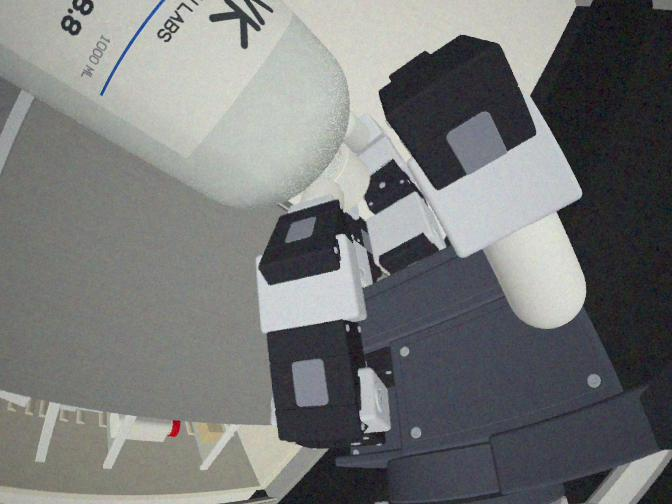

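Request:
{"api": "move", "payload": {"target": [0,0.0033,-0.0006,0,0,0,-0.644,0.1,-0.474,0.90,-0.644,-0.1,-0.474,0.89,0.5,0,0.67,0.15,0.854,-0.677,0.50,0.235,0.5,-0.95,0,0,0,0,0,0,-0.754,0,-0.576,-0.696,-0.754,0,-0.576,-0.696,-0.754,0,-0.576,-0.696,-0.714,-0.678,-0.226,-0.168,0.4,-0.6], "speed": 0.005}}

Request:
{"api": "move", "payload": {"target": [0,0,0,0,0,0,-0.644,0.1,-0.474,0.80,-0.644,-0.1,-0.474,0.80,0.5,0,0.67,0.15,0.854,-0.677,0.46,0.29,0.4,-0.95,0,0,0,0,0,0,-0.754,0,-0.576,-0.696,-0.754,0,-0.576,-0.696,-0.754,0,-0.576,-0.696,-0.714,-0.678,-0.226,-0.168,0.4,-0.6], "speed": 0.005, "cameras": ["cam_left_wrist"]}}

Scene clock: 3411.43 s.
left_arm: end_effector_position=(+0.3903, +1.1348, +1.0117) hand_goal=(-0.644, +0.100, -0.474, +0.900, -0.644, -0.100, -0.474, +0.890, +0.500, +0.000, +0.670, +0.150, +0.854, -0.678, +0.500, +0.234) hand_measured=(-0.666, +0.084, -0.486, +0.924, -0.664, -0.090, -0.488, +0.914, +0.490, +0.002, +0.644, +0.116, +0.856, -0.668, +0.506, +0.246) hand_current_ma=(-61, -36, -27, +64, -60, +20, -36, +66, -22, +3, -74, -103, +2, +31, +19, +43) hand_state=(blocked, goal, goal, blocked, blocked, goal, goal, blocked, goal, goal, blocked, blocked, goal, goal, goal, goal) hand_current_limit=0.50 hand_speed=-0.95 end_effector_quat_wxyz=(+0.679, -0.570, +0.297, -0.354) | right_arm: end_effector_position=(+0.1893, -0.5307, +1.2385) hand_goal=(-0.754, +0.000, -0.576, -0.696, -0.754, +0.000, -0.576, -0.696, -0.754, +0.000, -0.576, -0.696, -0.714, -0.678, -0.226, -0.168) hand_measured=(-0.748, +0.000, -0.576, -0.696, -0.748, +0.000, -0.576, -0.696, -0.748, +0.000, -0.576, -0.696, -0.710, -0.678, -0.224, -0.168) hand_current_ma=(+3, +0, +0, +0, +3, +0, +0, +0, +3, +0, +0, +0, +2, +0, +0, +0) hand_state=(goal, goal, goal, goal, goal, goal, goal, goal, goal, goal, goal, goal, goal, goal, goal, goal) hand_current_limit=0.40 hand_speed=-0.60 end_effector_quat_wxyz=(-0.054, +0.032, +0.933, -0.356)
Joint positions: left_arm=[0.854 -1.31 2.382 -1.252 1.811 -0.043] | right_arm=[-0.306 -2.06 2.287 1.234 2.3 1.29]
Joint torques (N m): left_arm=[-7.39 -36.46 -13.19 -2.4 0.71 2.15] | right_arm=[-0.95 3.11 -35.35 4.21 1.06 0.08]
Wrist force (N, zeroed by zero_wrist_force on left_arm): left_arm=[0.1 -6.5 0.0] | right_arm=[0.0 -0.2 0.9]
Wrist torque (N m, zeroed by zero_wrist_force on left_arm): left_arm=[0.22 -0.09 0.04] | right_arm=[-0.07 -0.02 -0.01]
Wrist force, peak (N, zeroed by zero_wrist_force on left_arm): left_arm=[0.1 -6.5 -0.1] | right_arm=[0.0 -0.5 1.1]
Hand target: left_arm +0.3902, +1.1348, +1.0116; +0.679, -0.570, +0.297, -0.354 | right_arm +0.1893, -0.5307, +1.2385; -0.054, +0.032, +0.933, -0.356
Off the commanded pose: left_arm 0.000 m, 0 deg | right_arm 0.000 m, 0 deg.
move: done

Scene clock: 3412.23 s.
left_arm: end_effector_position=(+0.3902, +1.1347, +1.0116) hand_goal=(-0.644, +0.100, -0.474, +0.800, -0.644, -0.100, -0.474, +0.800, +0.500, +0.000, +0.670, +0.150, +0.854, -0.678, +0.460, +0.290) hand_measured=(-0.670, +0.084, -0.476, +0.842, -0.670, -0.090, -0.476, +0.840, +0.490, +0.002, +0.644, +0.116, +0.856, -0.668, +0.478, +0.292) hand_current_ma=(-75, -36, -3, +130, -75, +20, -4, +123, -22, +3, -74, -103, +2, +30, +63, +7) hand_state=(blocked, goal, goal, blocked, blocked, goal, goal, blocked, goal, goal, blocked, blocked, goal, goal, goal, goal) hand_current_limit=0.40 hand_speed=-0.95 end_effector_quat_wxyz=(+0.679, -0.570, +0.297, -0.354) | right_arm: end_effector_position=(+0.1893, -0.5307, +1.2385) hand_goal=(-0.754, +0.000, -0.576, -0.696, -0.754, +0.000, -0.576, -0.696, -0.754, +0.000, -0.576, -0.696, -0.714, -0.678, -0.226, -0.168) hand_measured=(-0.748, +0.000, -0.576, -0.696, -0.748, +0.000, -0.576, -0.696, -0.748, +0.000, -0.576, -0.696, -0.710, -0.678, -0.224, -0.168) hand_current_ma=(+3, +0, +0, +0, +3, +0, +0, +0, +3, +0, +0, +0, +2, +0, +0, +0) hand_state=(goal, goal, goal, goal, goal, goal, goal, goal, goal, goal, goal, goal, goal, goal, goal, goal) hand_current_limit=0.40 hand_speed=-0.60 end_effector_quat_wxyz=(-0.054, +0.032, +0.933, -0.356)
Joint positions: left_arm=[0.854 -1.31 2.382 -1.252 1.811 -0.043] | right_arm=[-0.306 -2.06 2.287 1.234 2.3 1.29]
Joint torques (N m): left_arm=[-7.67 -45.86 -13.67 0.93 0.91 1.91] | right_arm=[-0.62 4.5 -35.75 4.23 1.24 -0.37]
Wrist force (N, zeroed by zero_wrist_force on left_arm): left_arm=[0.8 -7.8 0.4] | right_arm=[0.0 -0.2 0.8]
Wrist torque (N m, zeroed by zero_wrist_force on left_arm): left_arm=[0.27 -0.10 0.08] | right_arm=[-0.08 -0.02 -0.01]
Wrist force, peak (N, zeroed by zero_wrist_force on left_arm): left_arm=[0.4 -9.2 0.1] | right_arm=[-0.2 -0.2 1.2]
Hand target: left_arm +0.3902, +1.1348, +1.0116; +0.679, -0.570, +0.297, -0.354 | right_arm +0.1893, -0.5307, +1.2385; -0.054, +0.032, +0.933, -0.356
Off the commanded pose: left_arm 0.000 m, 0 deg | right_arm 0.000 m, 0 deg.
move: done
camera_calibration:
cam_left_wrist: T_world_to_cam=[[-0.557143, 0.550704, 0.621543, -1.06961], [-0.396938, -0.834039, 0.38317, 0.666948], [0.729405, -0.0332337, 0.683275, -0.811353], [0, 0, 0, 1]] pos_world=[0.260618, 1.11833, 0.96363]
Images, in order (width x height): cam_left_wrist 672x504.

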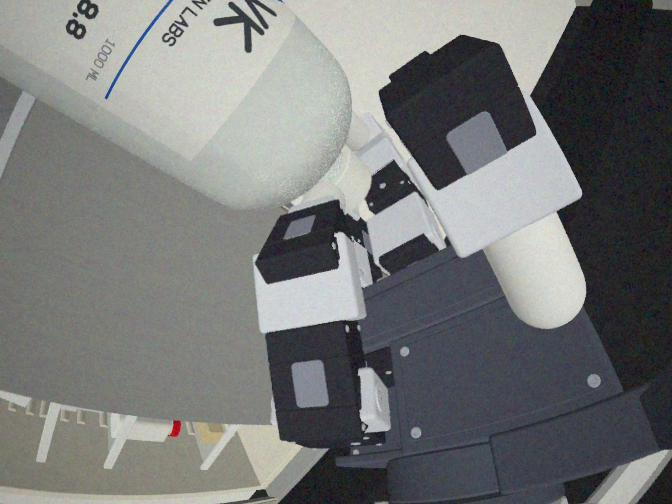

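Request:
{"api": "move", "payload": {"target": [0,-0.0049,0.0009,0,0,0,-0.644,0.1,-0.474,0.75,-0.644,-0.1,-0.474,0.75,0.5,0,0.67,0.15,0.854,-0.677,0.44,0.33,0.4,-0.9,0,0,0,0,0,0,-0.754,0,-0.576,-0.696,-0.754,0,-0.576,-0.696,-0.754,0,-0.576,-0.696,-0.714,-0.678,-0.226,-0.168,0.4,-0.6], "speed": 0.01}}

Request:
{"api": "move", "payload": {"target": [0,0,0,0,0,0,-0.66,0.08,-0.6,0.3,-0.66,-0.08,-0.6,0.3,0.5,0,0.67,0.15,0.854,-0.677,0.373,0.492,0.4,-0.85,0,0,0,0,0,0,-0.754,0,-0.576,-0.696,-0.754,0,-0.576,-0.696,-0.754,0,-0.576,-0.696,-0.714,-0.678,-0.226,-0.168,0.4,-0.6], "speed": 0.01, "cameras": ["cam_left_wrist"]}}

Scene clock: 3430.10 s.
left_arm: end_effector_position=(+0.3903, +1.1348, +1.0147) hand_goal=(-0.644, +0.100, -0.474, +0.750, -0.644, -0.100, -0.474, +0.750, +0.500, +0.000, +0.670, +0.150, +0.854, -0.678, +0.440, +0.330) hand_measured=(-0.648, +0.086, -0.474, +0.756, -0.648, -0.090, -0.476, +0.758, +0.490, +0.002, +0.644, +0.116, +0.856, -0.678, +0.438, +0.330) hand_current_ma=(-7, -28, -1, +11, -6, +20, -4, +15, -22, +3, -74, -103, +2, +2, -3, +0) hand_state=(goal, goal, goal, goal, goal, goal, goal, goal, goal, goal, blocked, blocked, goal, goal, goal, goal) hand_current_limit=0.40 hand_speed=-0.90 end_effector_quat_wxyz=(+0.679, -0.570, +0.297, -0.354) | right_arm: end_effector_position=(+0.1893, -0.5307, +1.2385) hand_goal=(-0.754, +0.000, -0.576, -0.696, -0.754, +0.000, -0.576, -0.696, -0.754, +0.000, -0.576, -0.696, -0.714, -0.678, -0.226, -0.168) hand_measured=(-0.748, +0.000, -0.576, -0.696, -0.748, +0.000, -0.576, -0.696, -0.748, +0.000, -0.576, -0.696, -0.710, -0.678, -0.224, -0.168) hand_current_ma=(+3, +0, +0, +0, +3, +0, +0, +0, +3, +0, +0, +0, +2, +0, +0, +0) hand_state=(goal, goal, goal, goal, goal, goal, goal, goal, goal, goal, goal, goal, goal, goal, goal, goal) hand_current_limit=0.40 hand_speed=-0.60 end_effector_quat_wxyz=(-0.054, +0.032, +0.933, -0.356)
Joint positions: left_arm=[0.854 -1.316 2.381 -1.244 1.811 -0.043] | right_arm=[-0.306 -2.06 2.287 1.234 2.3 1.29]
Joint torques (N m): left_arm=[2.9 -37.84 -27.88 -2.68 0.23 1.07] | right_arm=[-1.69 2.1 -35.18 4.04 1.22 -0.58]
Wrist force (N, zeroed by zero_wrist_force on left_arm): left_arm=[1.1 -1.4 0.9] | right_arm=[-0.1 -0.4 0.6]
Wrist torque (N m, zeroed by zero_wrist_force on left_arm): left_arm=[-0.02 -0.13 0.09] | right_arm=[-0.08 0.01 -0.02]
Wrist force, peak (N, zeroed by zero_wrist_force on left_arm): left_arm=[0.9 -8.4 0.6] | right_arm=[0.0 -0.3 1.2]
Hand target: left_arm +0.3903, +1.1348, +1.0146; +0.679, -0.570, +0.297, -0.354 | right_arm +0.1893, -0.5307, +1.2385; -0.054, +0.032, +0.933, -0.356
Off the commanded pose: left_arm 0.000 m, 0 deg | right_arm 0.000 m, 0 deg.
move: done

Scene clock: 3431.20 s.
left_arm: end_effector_position=(+0.3903, +1.1348, +1.0146) hand_goal=(-0.660, +0.080, -0.600, +0.300, -0.660, -0.080, -0.600, +0.300, +0.500, +0.000, +0.670, +0.150, +0.854, -0.678, +0.372, +0.492) hand_measured=(-0.648, +0.082, -0.594, +0.302, -0.648, -0.082, -0.594, +0.304, +0.490, +0.002, +0.644, +0.116, +0.856, -0.678, +0.370, +0.488) hand_current_ma=(+29, +2, +13, +5, +31, -3, +14, +6, -22, +3, -74, -103, +2, +2, -3, -10) hand_state=(goal, goal, goal, goal, goal, goal, goal, goal, goal, goal, blocked, blocked, goal, goal, goal, goal) hand_current_limit=0.40 hand_speed=-0.85 end_effector_quat_wxyz=(+0.679, -0.570, +0.297, -0.354) | right_arm: end_effector_position=(+0.1893, -0.5307, +1.2385) hand_goal=(-0.754, +0.000, -0.576, -0.696, -0.754, +0.000, -0.576, -0.696, -0.754, +0.000, -0.576, -0.696, -0.714, -0.678, -0.226, -0.168) hand_measured=(-0.748, +0.000, -0.576, -0.696, -0.748, +0.000, -0.576, -0.696, -0.748, +0.000, -0.576, -0.696, -0.710, -0.678, -0.224, -0.168) hand_current_ma=(+3, +0, +0, +0, +3, +0, +0, +0, +3, +0, +0, +0, +2, +0, +0, +0) hand_state=(goal, goal, goal, goal, goal, goal, goal, goal, goal, goal, goal, goal, goal, goal, goal, goal) hand_current_limit=0.40 hand_speed=-0.60 end_effector_quat_wxyz=(-0.054, +0.032, +0.933, -0.356)
Joint positions: left_arm=[0.854 -1.316 2.381 -1.244 1.811 -0.043] | right_arm=[-0.306 -2.06 2.287 1.234 2.3 1.29]
Joint torques (N m): left_arm=[-0.38 -27.09 -22.28 -6.08 -0.9 1.64] | right_arm=[-0.75 2.03 -35.28 4.24 1.3 -0.14]
Wrist force (N, zeroed by zero_wrist_force on left_arm): left_arm=[0.7 -0.2 0.1] | right_arm=[0.2 -0.2 0.8]
Wrist torque (N m, zeroed by zero_wrist_force on left_arm): left_arm=[-0.07 -0.14 0.09] | right_arm=[-0.07 -0.05 0.01]
Wrist force, peak (N, zeroed by zero_wrist_force on left_arm): left_arm=[1.0 -1.2 1.2] | right_arm=[0.3 -0.1 1.2]
Hand target: left_arm +0.3903, +1.1348, +1.0146; +0.679, -0.570, +0.297, -0.354 | right_arm +0.1893, -0.5307, +1.2385; -0.054, +0.032, +0.933, -0.356
Off the commanded pose: left_arm 0.000 m, 0 deg | right_arm 0.000 m, 0 deg.
move: done
camera_calibration:
cam_left_wrist: T_world_to_cam=[[-0.557143, 0.550704, 0.621543, -1.07153], [-0.396938, -0.834039, 0.38317, 0.665882], [0.729405, -0.0332337, 0.683275, -0.8134], [0, 0, 0, 1]] pos_world=[0.260618, 1.11843, 0.96663]
Images, in order (width x height): cam_left_wrist 672x504.

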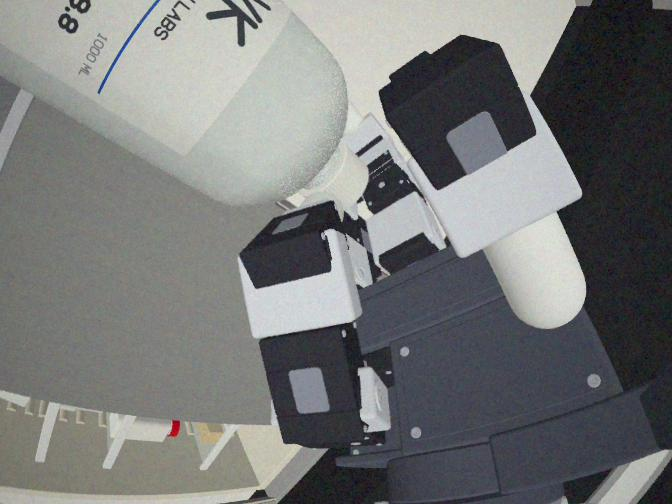

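Request:
{"api": "move", "payload": {"target": [0,0,0,0,0,0,-0.69,0.08,-0.766,-0.4,-0.69,-0.08,-0.766,-0.4,0.5,0,0.67,0.15,0.854,-0.677,0.3,0.55,0.4,-0.8,0,0,0,0,0,0,-0.754,0,-0.576,-0.696,-0.754,0,-0.576,-0.696,-0.754,0,-0.576,-0.696,-0.714,-0.678,-0.226,-0.168,0.4,-0.6], "speed": 0.05}}

Request:
{"api": "move", "payload": {"target": [0,-0.1313,0.0231,0,0,0,-0.69,0.08,-0.766,-0.4,-0.69,-0.08,-0.766,-0.4,0.5,0,0.67,0.15,0.854,-0.677,0.3,0.55,0.4,-0.8,0,0,0,0,0,0,-0.754,0,-0.576,-0.696,-0.754,0,-0.576,-0.696,-0.754,0,-0.576,-0.696,-0.714,-0.678,-0.226,-0.168,0.4,-0.6], "speed": 0.06, "stop_force": 6, "cameras": ["cam_left_wrist"]}}

Scene clock: 3445.33 s.
left_arm: end_effector_position=(+0.3903, +1.1348, +1.0146) hand_goal=(-0.690, +0.080, -0.766, -0.400, -0.690, -0.080, -0.766, -0.400, +0.500, +0.000, +0.670, +0.150, +0.854, -0.678, +0.300, +0.550) hand_measured=(-0.668, +0.082, -0.760, -0.396, -0.668, -0.082, -0.758, -0.396, +0.490, +0.002, +0.644, +0.116, +0.856, -0.678, +0.298, +0.546) hand_current_ma=(+62, +2, +14, +6, +60, -3, +15, +7, -22, +3, -74, -103, +2, +2, -2, -10) hand_state=(blocked, goal, goal, goal, blocked, goal, goal, goal, goal, goal, blocked, blocked, goal, goal, goal, goal) hand_current_limit=0.40 hand_speed=-0.80 end_effector_quat_wxyz=(+0.679, -0.570, +0.297, -0.354) | right_arm: end_effector_position=(+0.1893, -0.5307, +1.2385) hand_goal=(-0.754, +0.000, -0.576, -0.696, -0.754, +0.000, -0.576, -0.696, -0.754, +0.000, -0.576, -0.696, -0.714, -0.678, -0.226, -0.168) hand_measured=(-0.748, +0.000, -0.576, -0.696, -0.748, +0.000, -0.576, -0.696, -0.748, +0.000, -0.576, -0.696, -0.710, -0.678, -0.224, -0.168) hand_current_ma=(+3, +0, +0, +0, +3, +0, +0, +0, +3, +0, +0, +0, +2, +0, +0, +0) hand_state=(goal, goal, goal, goal, goal, goal, goal, goal, goal, goal, goal, goal, goal, goal, goal, goal) hand_current_limit=0.40 hand_speed=-0.60 end_effector_quat_wxyz=(-0.054, +0.032, +0.933, -0.356)
Joint positions: left_arm=[0.854 -1.316 2.381 -1.244 1.811 -0.043] | right_arm=[-0.306 -2.06 2.287 1.234 2.3 1.29]
Joint torques (N m): left_arm=[-9.4 -29.84 -19.87 -5.94 -1 1.7] | right_arm=[-1.35 2.17 -35.34 4.04 1.34 -0.15]
Wrist force (N, zeroed by zero_wrist_force on left_arm): left_arm=[0.8 -0.1 0.5] | right_arm=[0.0 -0.2 0.9]
Wrist torque (N m, zeroed by zero_wrist_force on left_arm): left_arm=[-0.09 -0.15 0.10] | right_arm=[-0.07 -0.02 -0.01]
Wrist force, peak (N, zeroed by zero_wrist_force on left_arm): left_arm=[0.9 -0.3 1.1] | right_arm=[0.0 -0.5 1.2]
Hand target: left_arm +0.3903, +1.1348, +1.0146; +0.679, -0.570, +0.297, -0.354 | right_arm +0.1893, -0.5307, +1.2385; -0.054, +0.032, +0.933, -0.356
Off the commanded pose: left_arm 0.000 m, 0 deg | right_arm 0.000 m, 0 deg.
move: done

Scene clock: 3447.67 s.
left_arm: end_effector_position=(+0.3903, +1.1347, +1.0946) hand_goal=(-0.690, +0.080, -0.766, -0.400, -0.690, -0.080, -0.766, -0.400, +0.500, +0.000, +0.670, +0.150, +0.854, -0.678, +0.300, +0.550) hand_measured=(-0.668, +0.082, -0.760, -0.396, -0.670, -0.082, -0.758, -0.396, +0.490, +0.002, +0.644, +0.116, +0.854, -0.678, +0.298, +0.546) hand_current_ma=(+60, +2, +13, +6, +59, -3, +15, +7, -22, +3, -74, -103, +1, +2, -3, -10) hand_state=(blocked, goal, goal, goal, blocked, goal, goal, goal, goal, goal, blocked, blocked, goal, goal, goal, goal) hand_current_limit=0.40 hand_speed=-0.80 end_effector_quat_wxyz=(+0.679, -0.570, +0.297, -0.354) | right_arm: end_effector_position=(+0.1893, -0.5307, +1.2385) hand_goal=(-0.754, +0.000, -0.576, -0.696, -0.754, +0.000, -0.576, -0.696, -0.754, +0.000, -0.576, -0.696, -0.714, -0.678, -0.226, -0.168) hand_measured=(-0.748, +0.000, -0.576, -0.696, -0.748, +0.000, -0.576, -0.696, -0.748, +0.000, -0.576, -0.696, -0.710, -0.678, -0.224, -0.168) hand_current_ma=(+3, +0, +0, +0, +3, +0, +0, +0, +3, +0, +0, +0, +2, +0, +0, +0) hand_state=(goal, goal, goal, goal, goal, goal, goal, goal, goal, goal, goal, goal, goal, goal, goal, goal) hand_current_limit=0.40 hand_speed=-0.60 end_effector_quat_wxyz=(-0.054, +0.032, +0.933, -0.356)
Joint positions: left_arm=[0.854 -1.468 2.338 -1.049 1.811 -0.043] | right_arm=[-0.306 -2.06 2.287 1.234 2.3 1.29]
Joint torques (N m): left_arm=[-13.28 -22.36 -23.78 -6.59 -0.97 2.15] | right_arm=[-3.05 1.75 -35.34 4.23 1.35 -0.26]
Wrist force (N, zeroed by zero_wrist_force on left_arm): left_arm=[0.3 -0.2 0.6] | right_arm=[0.0 -0.1 0.7]
Wrist torque (N m, zeroed by zero_wrist_force on left_arm): left_arm=[-0.11 -0.07 0.05] | right_arm=[-0.04 -0.02 -0.01]
Wrist force, peak (N, zeroed by zero_wrist_force on left_arm): left_arm=[0.8 1.2 0.5] | right_arm=[0.0 -0.1 1.2]
Hand target: left_arm +0.3903, +1.1347, +1.0946; +0.679, -0.570, +0.297, -0.354 | right_arm +0.1893, -0.5307, +1.2385; -0.054, +0.032, +0.933, -0.356
Off the commanded pose: left_arm 0.000 m, 0 deg | right_arm 0.000 m, 0 deg.
move: done
camera_calibration:
cam_left_wrist: T_world_to_cam=[[-0.557143, 0.550704, 0.621543, -1.1212], [-0.396938, -0.834039, 0.38317, 0.635145], [0.729405, -0.0332337, 0.683275, -0.868065], [0, 0, 0, 1]] pos_world=[0.260618, 1.11833, 1.04663]
Images, in order (width x height): cam_left_wrist 672x504.

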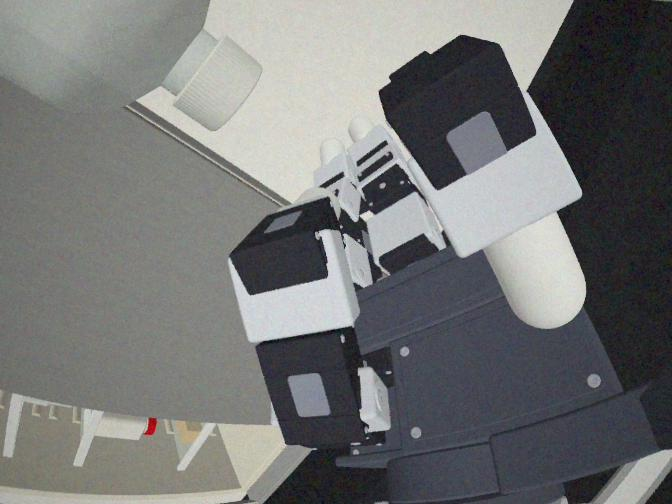

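Request:
{"api": "move", "payload": {"target": [[0,0,0,0,0,0,-0.69,0.08,-0.766,-0.4,-0.69,-0.08,-0.766,-0.4,0.5,0,0.67,0.15,0.854,-0.677,0.3,0.55,0.2,-0.8,-0.1198,0.1928,-0.0665,-0.0608,-0.1689,-0.0830,0.8,0,-0.58,-0.7,0.8,0,-0.58,-0.7,0.8,0,-0.58,-0.7,0.571,-0.678,-0.226,-0.168,0.4,-0.6],[0,0,0,0,0,0,-0.69,0.08,-0.766,-0.4,-0.69,-0.08,-0.766,-0.4,0.5,0,0.67,0.15,0.854,-0.677,0.3,0.55,0.2,-0.8,-0.1773,0.3533,-0.2027,-0.0724,-0.3677,-0.1875,0.8,0,-0.58,-0.7,0.8,0,-0.58,-0.7,0.8,0,-0.58,-0.7,0.571,-0.678,-0.226,-0.168,0.4,-0.6],[0,0,0,0,0,0,-0.69,0.08,-0.766,-0.4,-0.69,-0.08,-0.766,-0.4,0.5,0,0.67,0.15,0.854,-0.677,0.3,0.55,0.2,-0.8,-0.1512,0.4727,-0.3683,-0.0210,-0.5838,-0.2884,0.8,0,-0.58,-0.7,0.8,0,-0.58,-0.7,0.8,0,-0.58,-0.7,0.571,-0.678,-0.226,-0.168,0.4,-0.6],[0,0,0,0,0,0,-0.69,0.08,-0.766,-0.4,-0.69,-0.08,-0.766,-0.4,0.5,0,0.67,0.15,0.854,-0.677,0.3,0.55,0.2,-0.8,-0.0420,0.5488,-0.5252,0.1086,-0.8068,-0.3513,0.8,0,-0.58,-0.7,0.8,0,-0.58,-0.7,0.8,0,-0.58,-0.7,0.571,-0.678,-0.226,-0.168,0.4,-0.6]], "speed": 0.25, "blend": 0.03, "cameras": ["cam_left_wrist","cam_right_wrist"]}}

Scene clock: 3707.73 s.
left_arm: end_effector_position=(+0.3903, +1.1347, +1.0946) hand_goal=(-0.690, +0.080, -0.766, -0.400, -0.690, -0.080, -0.766, -0.400, +0.500, +0.000, +0.670, +0.150, +0.854, -0.678, +0.300, +0.550) hand_measured=(-0.668, +0.082, -0.760, -0.396, -0.670, -0.082, -0.758, -0.396, +0.490, +0.002, +0.644, +0.116, +0.854, -0.678, +0.298, +0.546) hand_current_ma=(+60, +2, +13, +6, +59, -3, +15, +7, -22, +3, -74, -103, +1, +2, -3, -10) hand_state=(blocked, goal, goal, goal, blocked, goal, goal, goal, goal, goal, blocked, blocked, goal, goal, goal, goal) hand_current_limit=0.20 hand_speed=-0.80 end_effector_quat_wxyz=(+0.679, -0.570, +0.297, -0.354) | right_arm: end_effector_position=(+0.2599, -0.0799, +1.2507) hand_goal=(+0.800, +0.000, -0.580, -0.700, +0.800, +0.000, -0.580, -0.700, +0.800, +0.000, -0.580, -0.700, +0.570, -0.678, -0.226, -0.168) hand_measured=(+0.790, +0.000, -0.580, -0.698, +0.790, +0.000, -0.580, -0.698, +0.792, +0.000, -0.580, -0.698, +0.572, -0.678, -0.224, -0.168) hand_current_ma=(-7, +0, +0, +1, -7, +0, +0, +1, -6, +0, +0, +1, +1, +0, +1, +0) hand_state=(goal, goal, goal, goal, goal, goal, goal, goal, goal, goal, goal, goal, goal, goal, goal, goal) hand_current_limit=0.40 hand_speed=-0.60 end_effector_quat_wxyz=(+0.683, -0.683, +0.183, -0.183)
Joint positions: left_arm=[0.854 -1.468 2.338 -1.049 1.811 -0.043] | right_arm=[0.361 -2.118 2.381 -0.262 0.884 0.001]
Joint torques (N m): left_arm=[-14.24 -22.27 -23.76 -7.04 1.17 2.49] | right_arm=[0.23 -13.81 -32.52 -0.33 -1.79 -0.73]
Wrist force (N, zeroed by zero_wrist_force on left_arm): left_arm=[0.4 -0.1 0.6] | right_arm=[0.8 -1.5 1.7]
Wrist torque (N m, zeroed by zero_wrist_force on left_arm): left_arm=[-0.11 -0.08 0.05] | right_arm=[-0.19 -0.07 0.15]
Wrist force, peak (N, zeroed by zero_wrist_force on left_arm): left_arm=[1.0 0.3 1.1] | right_arm=[0.3 -1.8 2.0]
Hand target: left_arm +0.3903, +1.1347, +1.0946; +0.679, -0.570, +0.297, -0.354 | right_arm +0.2598, -0.0799, +1.2506; +0.683, -0.683, +0.183, -0.183
Off the commanded pose: left_arm 0.000 m, 0 deg | right_arm 0.000 m, 0 deg.
move: done; blend cut to 0 m at target 1
camera_calibration:
cam_left_wrist: T_world_to_cam=[[-0.557143, 0.550704, 0.621543, -1.1212], [-0.396938, -0.834039, 0.38317, 0.635145], [0.729405, -0.0332337, 0.683275, -0.868065], [0, 0, 0, 1]] pos_world=[0.260618, 1.11833, 1.04663]
cam_right_wrist: T_world_to_cam=[[-0.691342, 0.371199, -0.619885, 1.01144], [-0.722306, -0.376293, 0.580239, -0.607136], [-0.0178736, 0.84889, 0.528267, -0.461551], [0, 0, 0, 1]] pos_world=[0.252464, -0.2121, 1.22308]

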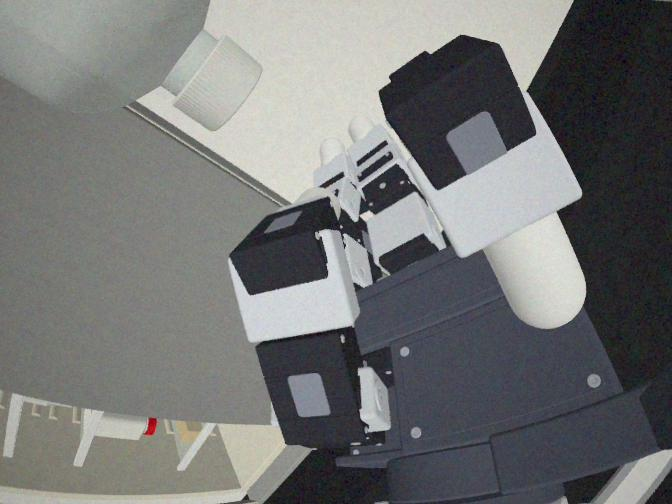

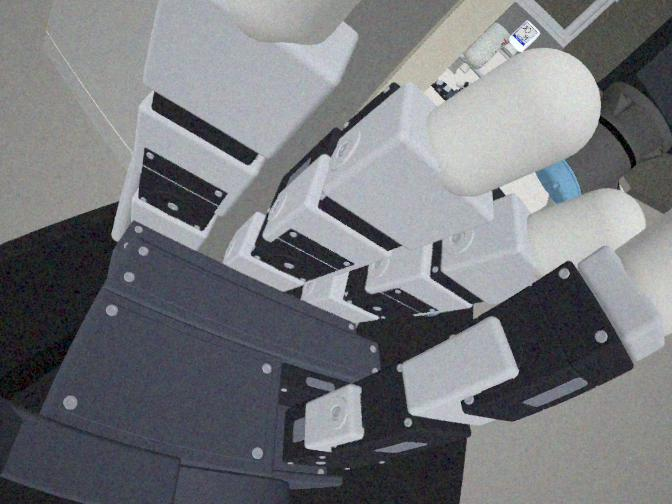

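Request:
{"api": "move", "payload": {"target": [0,0,0,0,0,0,-0.69,0.08,-0.766,-0.4,-0.69,-0.08,-0.766,-0.4,0.5,0,0.67,0.15,0.854,-0.677,0.3,0.55,0.2,-0.8,0,0,0,0,0,0,-0.754,0,-0.58,-0.7,-0.754,0,-0.58,-0.7,-0.754,0,-0.58,-0.7,-0.714,-0.678,-0.226,-0.168,0.4,-0.4], "speed": 0.25, "cameras": ["cam_right_wrist"]}}

Scene clock: 3718.37 s.
left_arm: end_effector_position=(+0.3903, +1.1347, +1.0946) hand_goal=(-0.690, +0.080, -0.766, -0.400, -0.690, -0.080, -0.766, -0.400, +0.500, +0.000, +0.670, +0.150, +0.854, -0.678, +0.300, +0.550) hand_measured=(-0.668, +0.082, -0.760, -0.396, -0.670, -0.082, -0.758, -0.396, +0.490, +0.002, +0.644, +0.116, +0.854, -0.678, +0.298, +0.546) hand_current_ma=(+60, +2, +13, +6, +59, -3, +15, +7, -22, +3, -74, -103, +1, +2, -3, -10) hand_state=(blocked, goal, goal, goal, blocked, goal, goal, goal, goal, goal, blocked, blocked, goal, goal, goal, goal) hand_current_limit=0.20 hand_speed=-0.80 end_effector_quat_wxyz=(+0.679, -0.570, +0.297, -0.354) | right_arm: end_effector_position=(+0.2598, -0.0799, +1.2506) hand_goal=(-0.754, +0.000, -0.580, -0.700, -0.754, +0.000, -0.580, -0.700, -0.754, +0.000, -0.580, -0.700, -0.714, -0.678, -0.226, -0.168) hand_measured=(-0.728, +0.000, -0.580, -0.698, -0.144, -0.008, -0.552, -0.686, -0.172, +0.014, -0.556, -0.694, -0.692, -0.678, -0.224, -0.168) hand_current_ma=(+35, +0, +0, +1, +385, -4, +35, +11, +385, +9, +27, +3, +25, +0, +1, +0) hand_state=(blocked, goal, goal, goal, blocked, goal, blocked, goal, blocked, goal, blocked, goal, blocked, goal, goal, goal) hand_current_limit=0.40 hand_speed=-0.40 end_effector_quat_wxyz=(+0.683, -0.683, +0.183, -0.183)
Joint positions: left_arm=[0.854 -1.468 2.338 -1.049 1.811 -0.043] | right_arm=[0.361 -2.119 2.381 -0.262 0.884 0.001]
Joint torques (N m): left_arm=[-13.39 -23.32 -23.98 -7.07 0.71 2.28] | right_arm=[-5.87 -11.8 -39.01 -3.88 -1.27 -2.44]
Wrist force (N, zeroed by zero_wrist_force on left_arm): left_arm=[1.3 -0.1 0.7] | right_arm=[0.8 0.2 -3.1]
Wrist torque (N m, zeroed by zero_wrist_force on left_arm): left_arm=[-0.11 -0.20 0.13] | right_arm=[-0.57 0.14 0.18]
Wrist force, peak (N, zeroed by zero_wrist_force on left_arm): left_arm=[0.7 -0.1 1.5] | right_arm=[0.8 0.6 -3.4]
Hand target: left_arm +0.3903, +1.1347, +1.0946; +0.679, -0.570, +0.297, -0.354 | right_arm +0.2598, -0.0799, +1.2506; +0.683, -0.683, +0.183, -0.183
Off the commanded pose: left_arm 0.000 m, 0 deg | right_arm 0.000 m, 0 deg.
move: done
camera_calibration:
cam_right_wrist: T_world_to_cam=[[-0.69132, 0.371093, -0.619973, 1.01143], [-0.722323, -0.376405, 0.580146, -0.607094], [-0.0180731, 0.848887, 0.528265, -0.461364], [0, 0, 0, 1]] pos_world=[0.252364, -0.2122, 1.22298]
Images, in order (width x height): cam_right_wrist 672x504.

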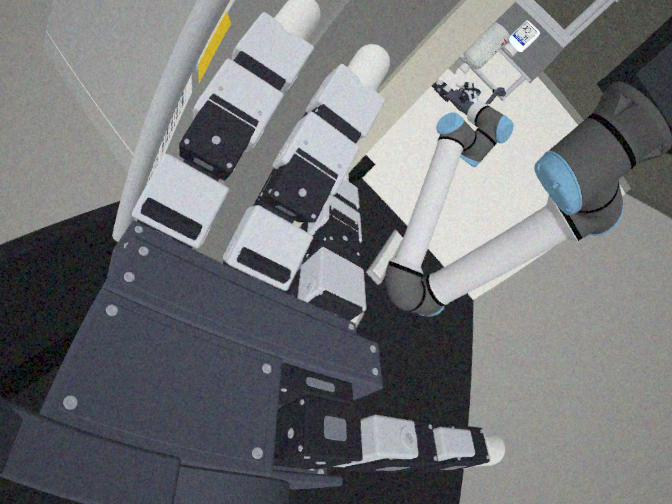

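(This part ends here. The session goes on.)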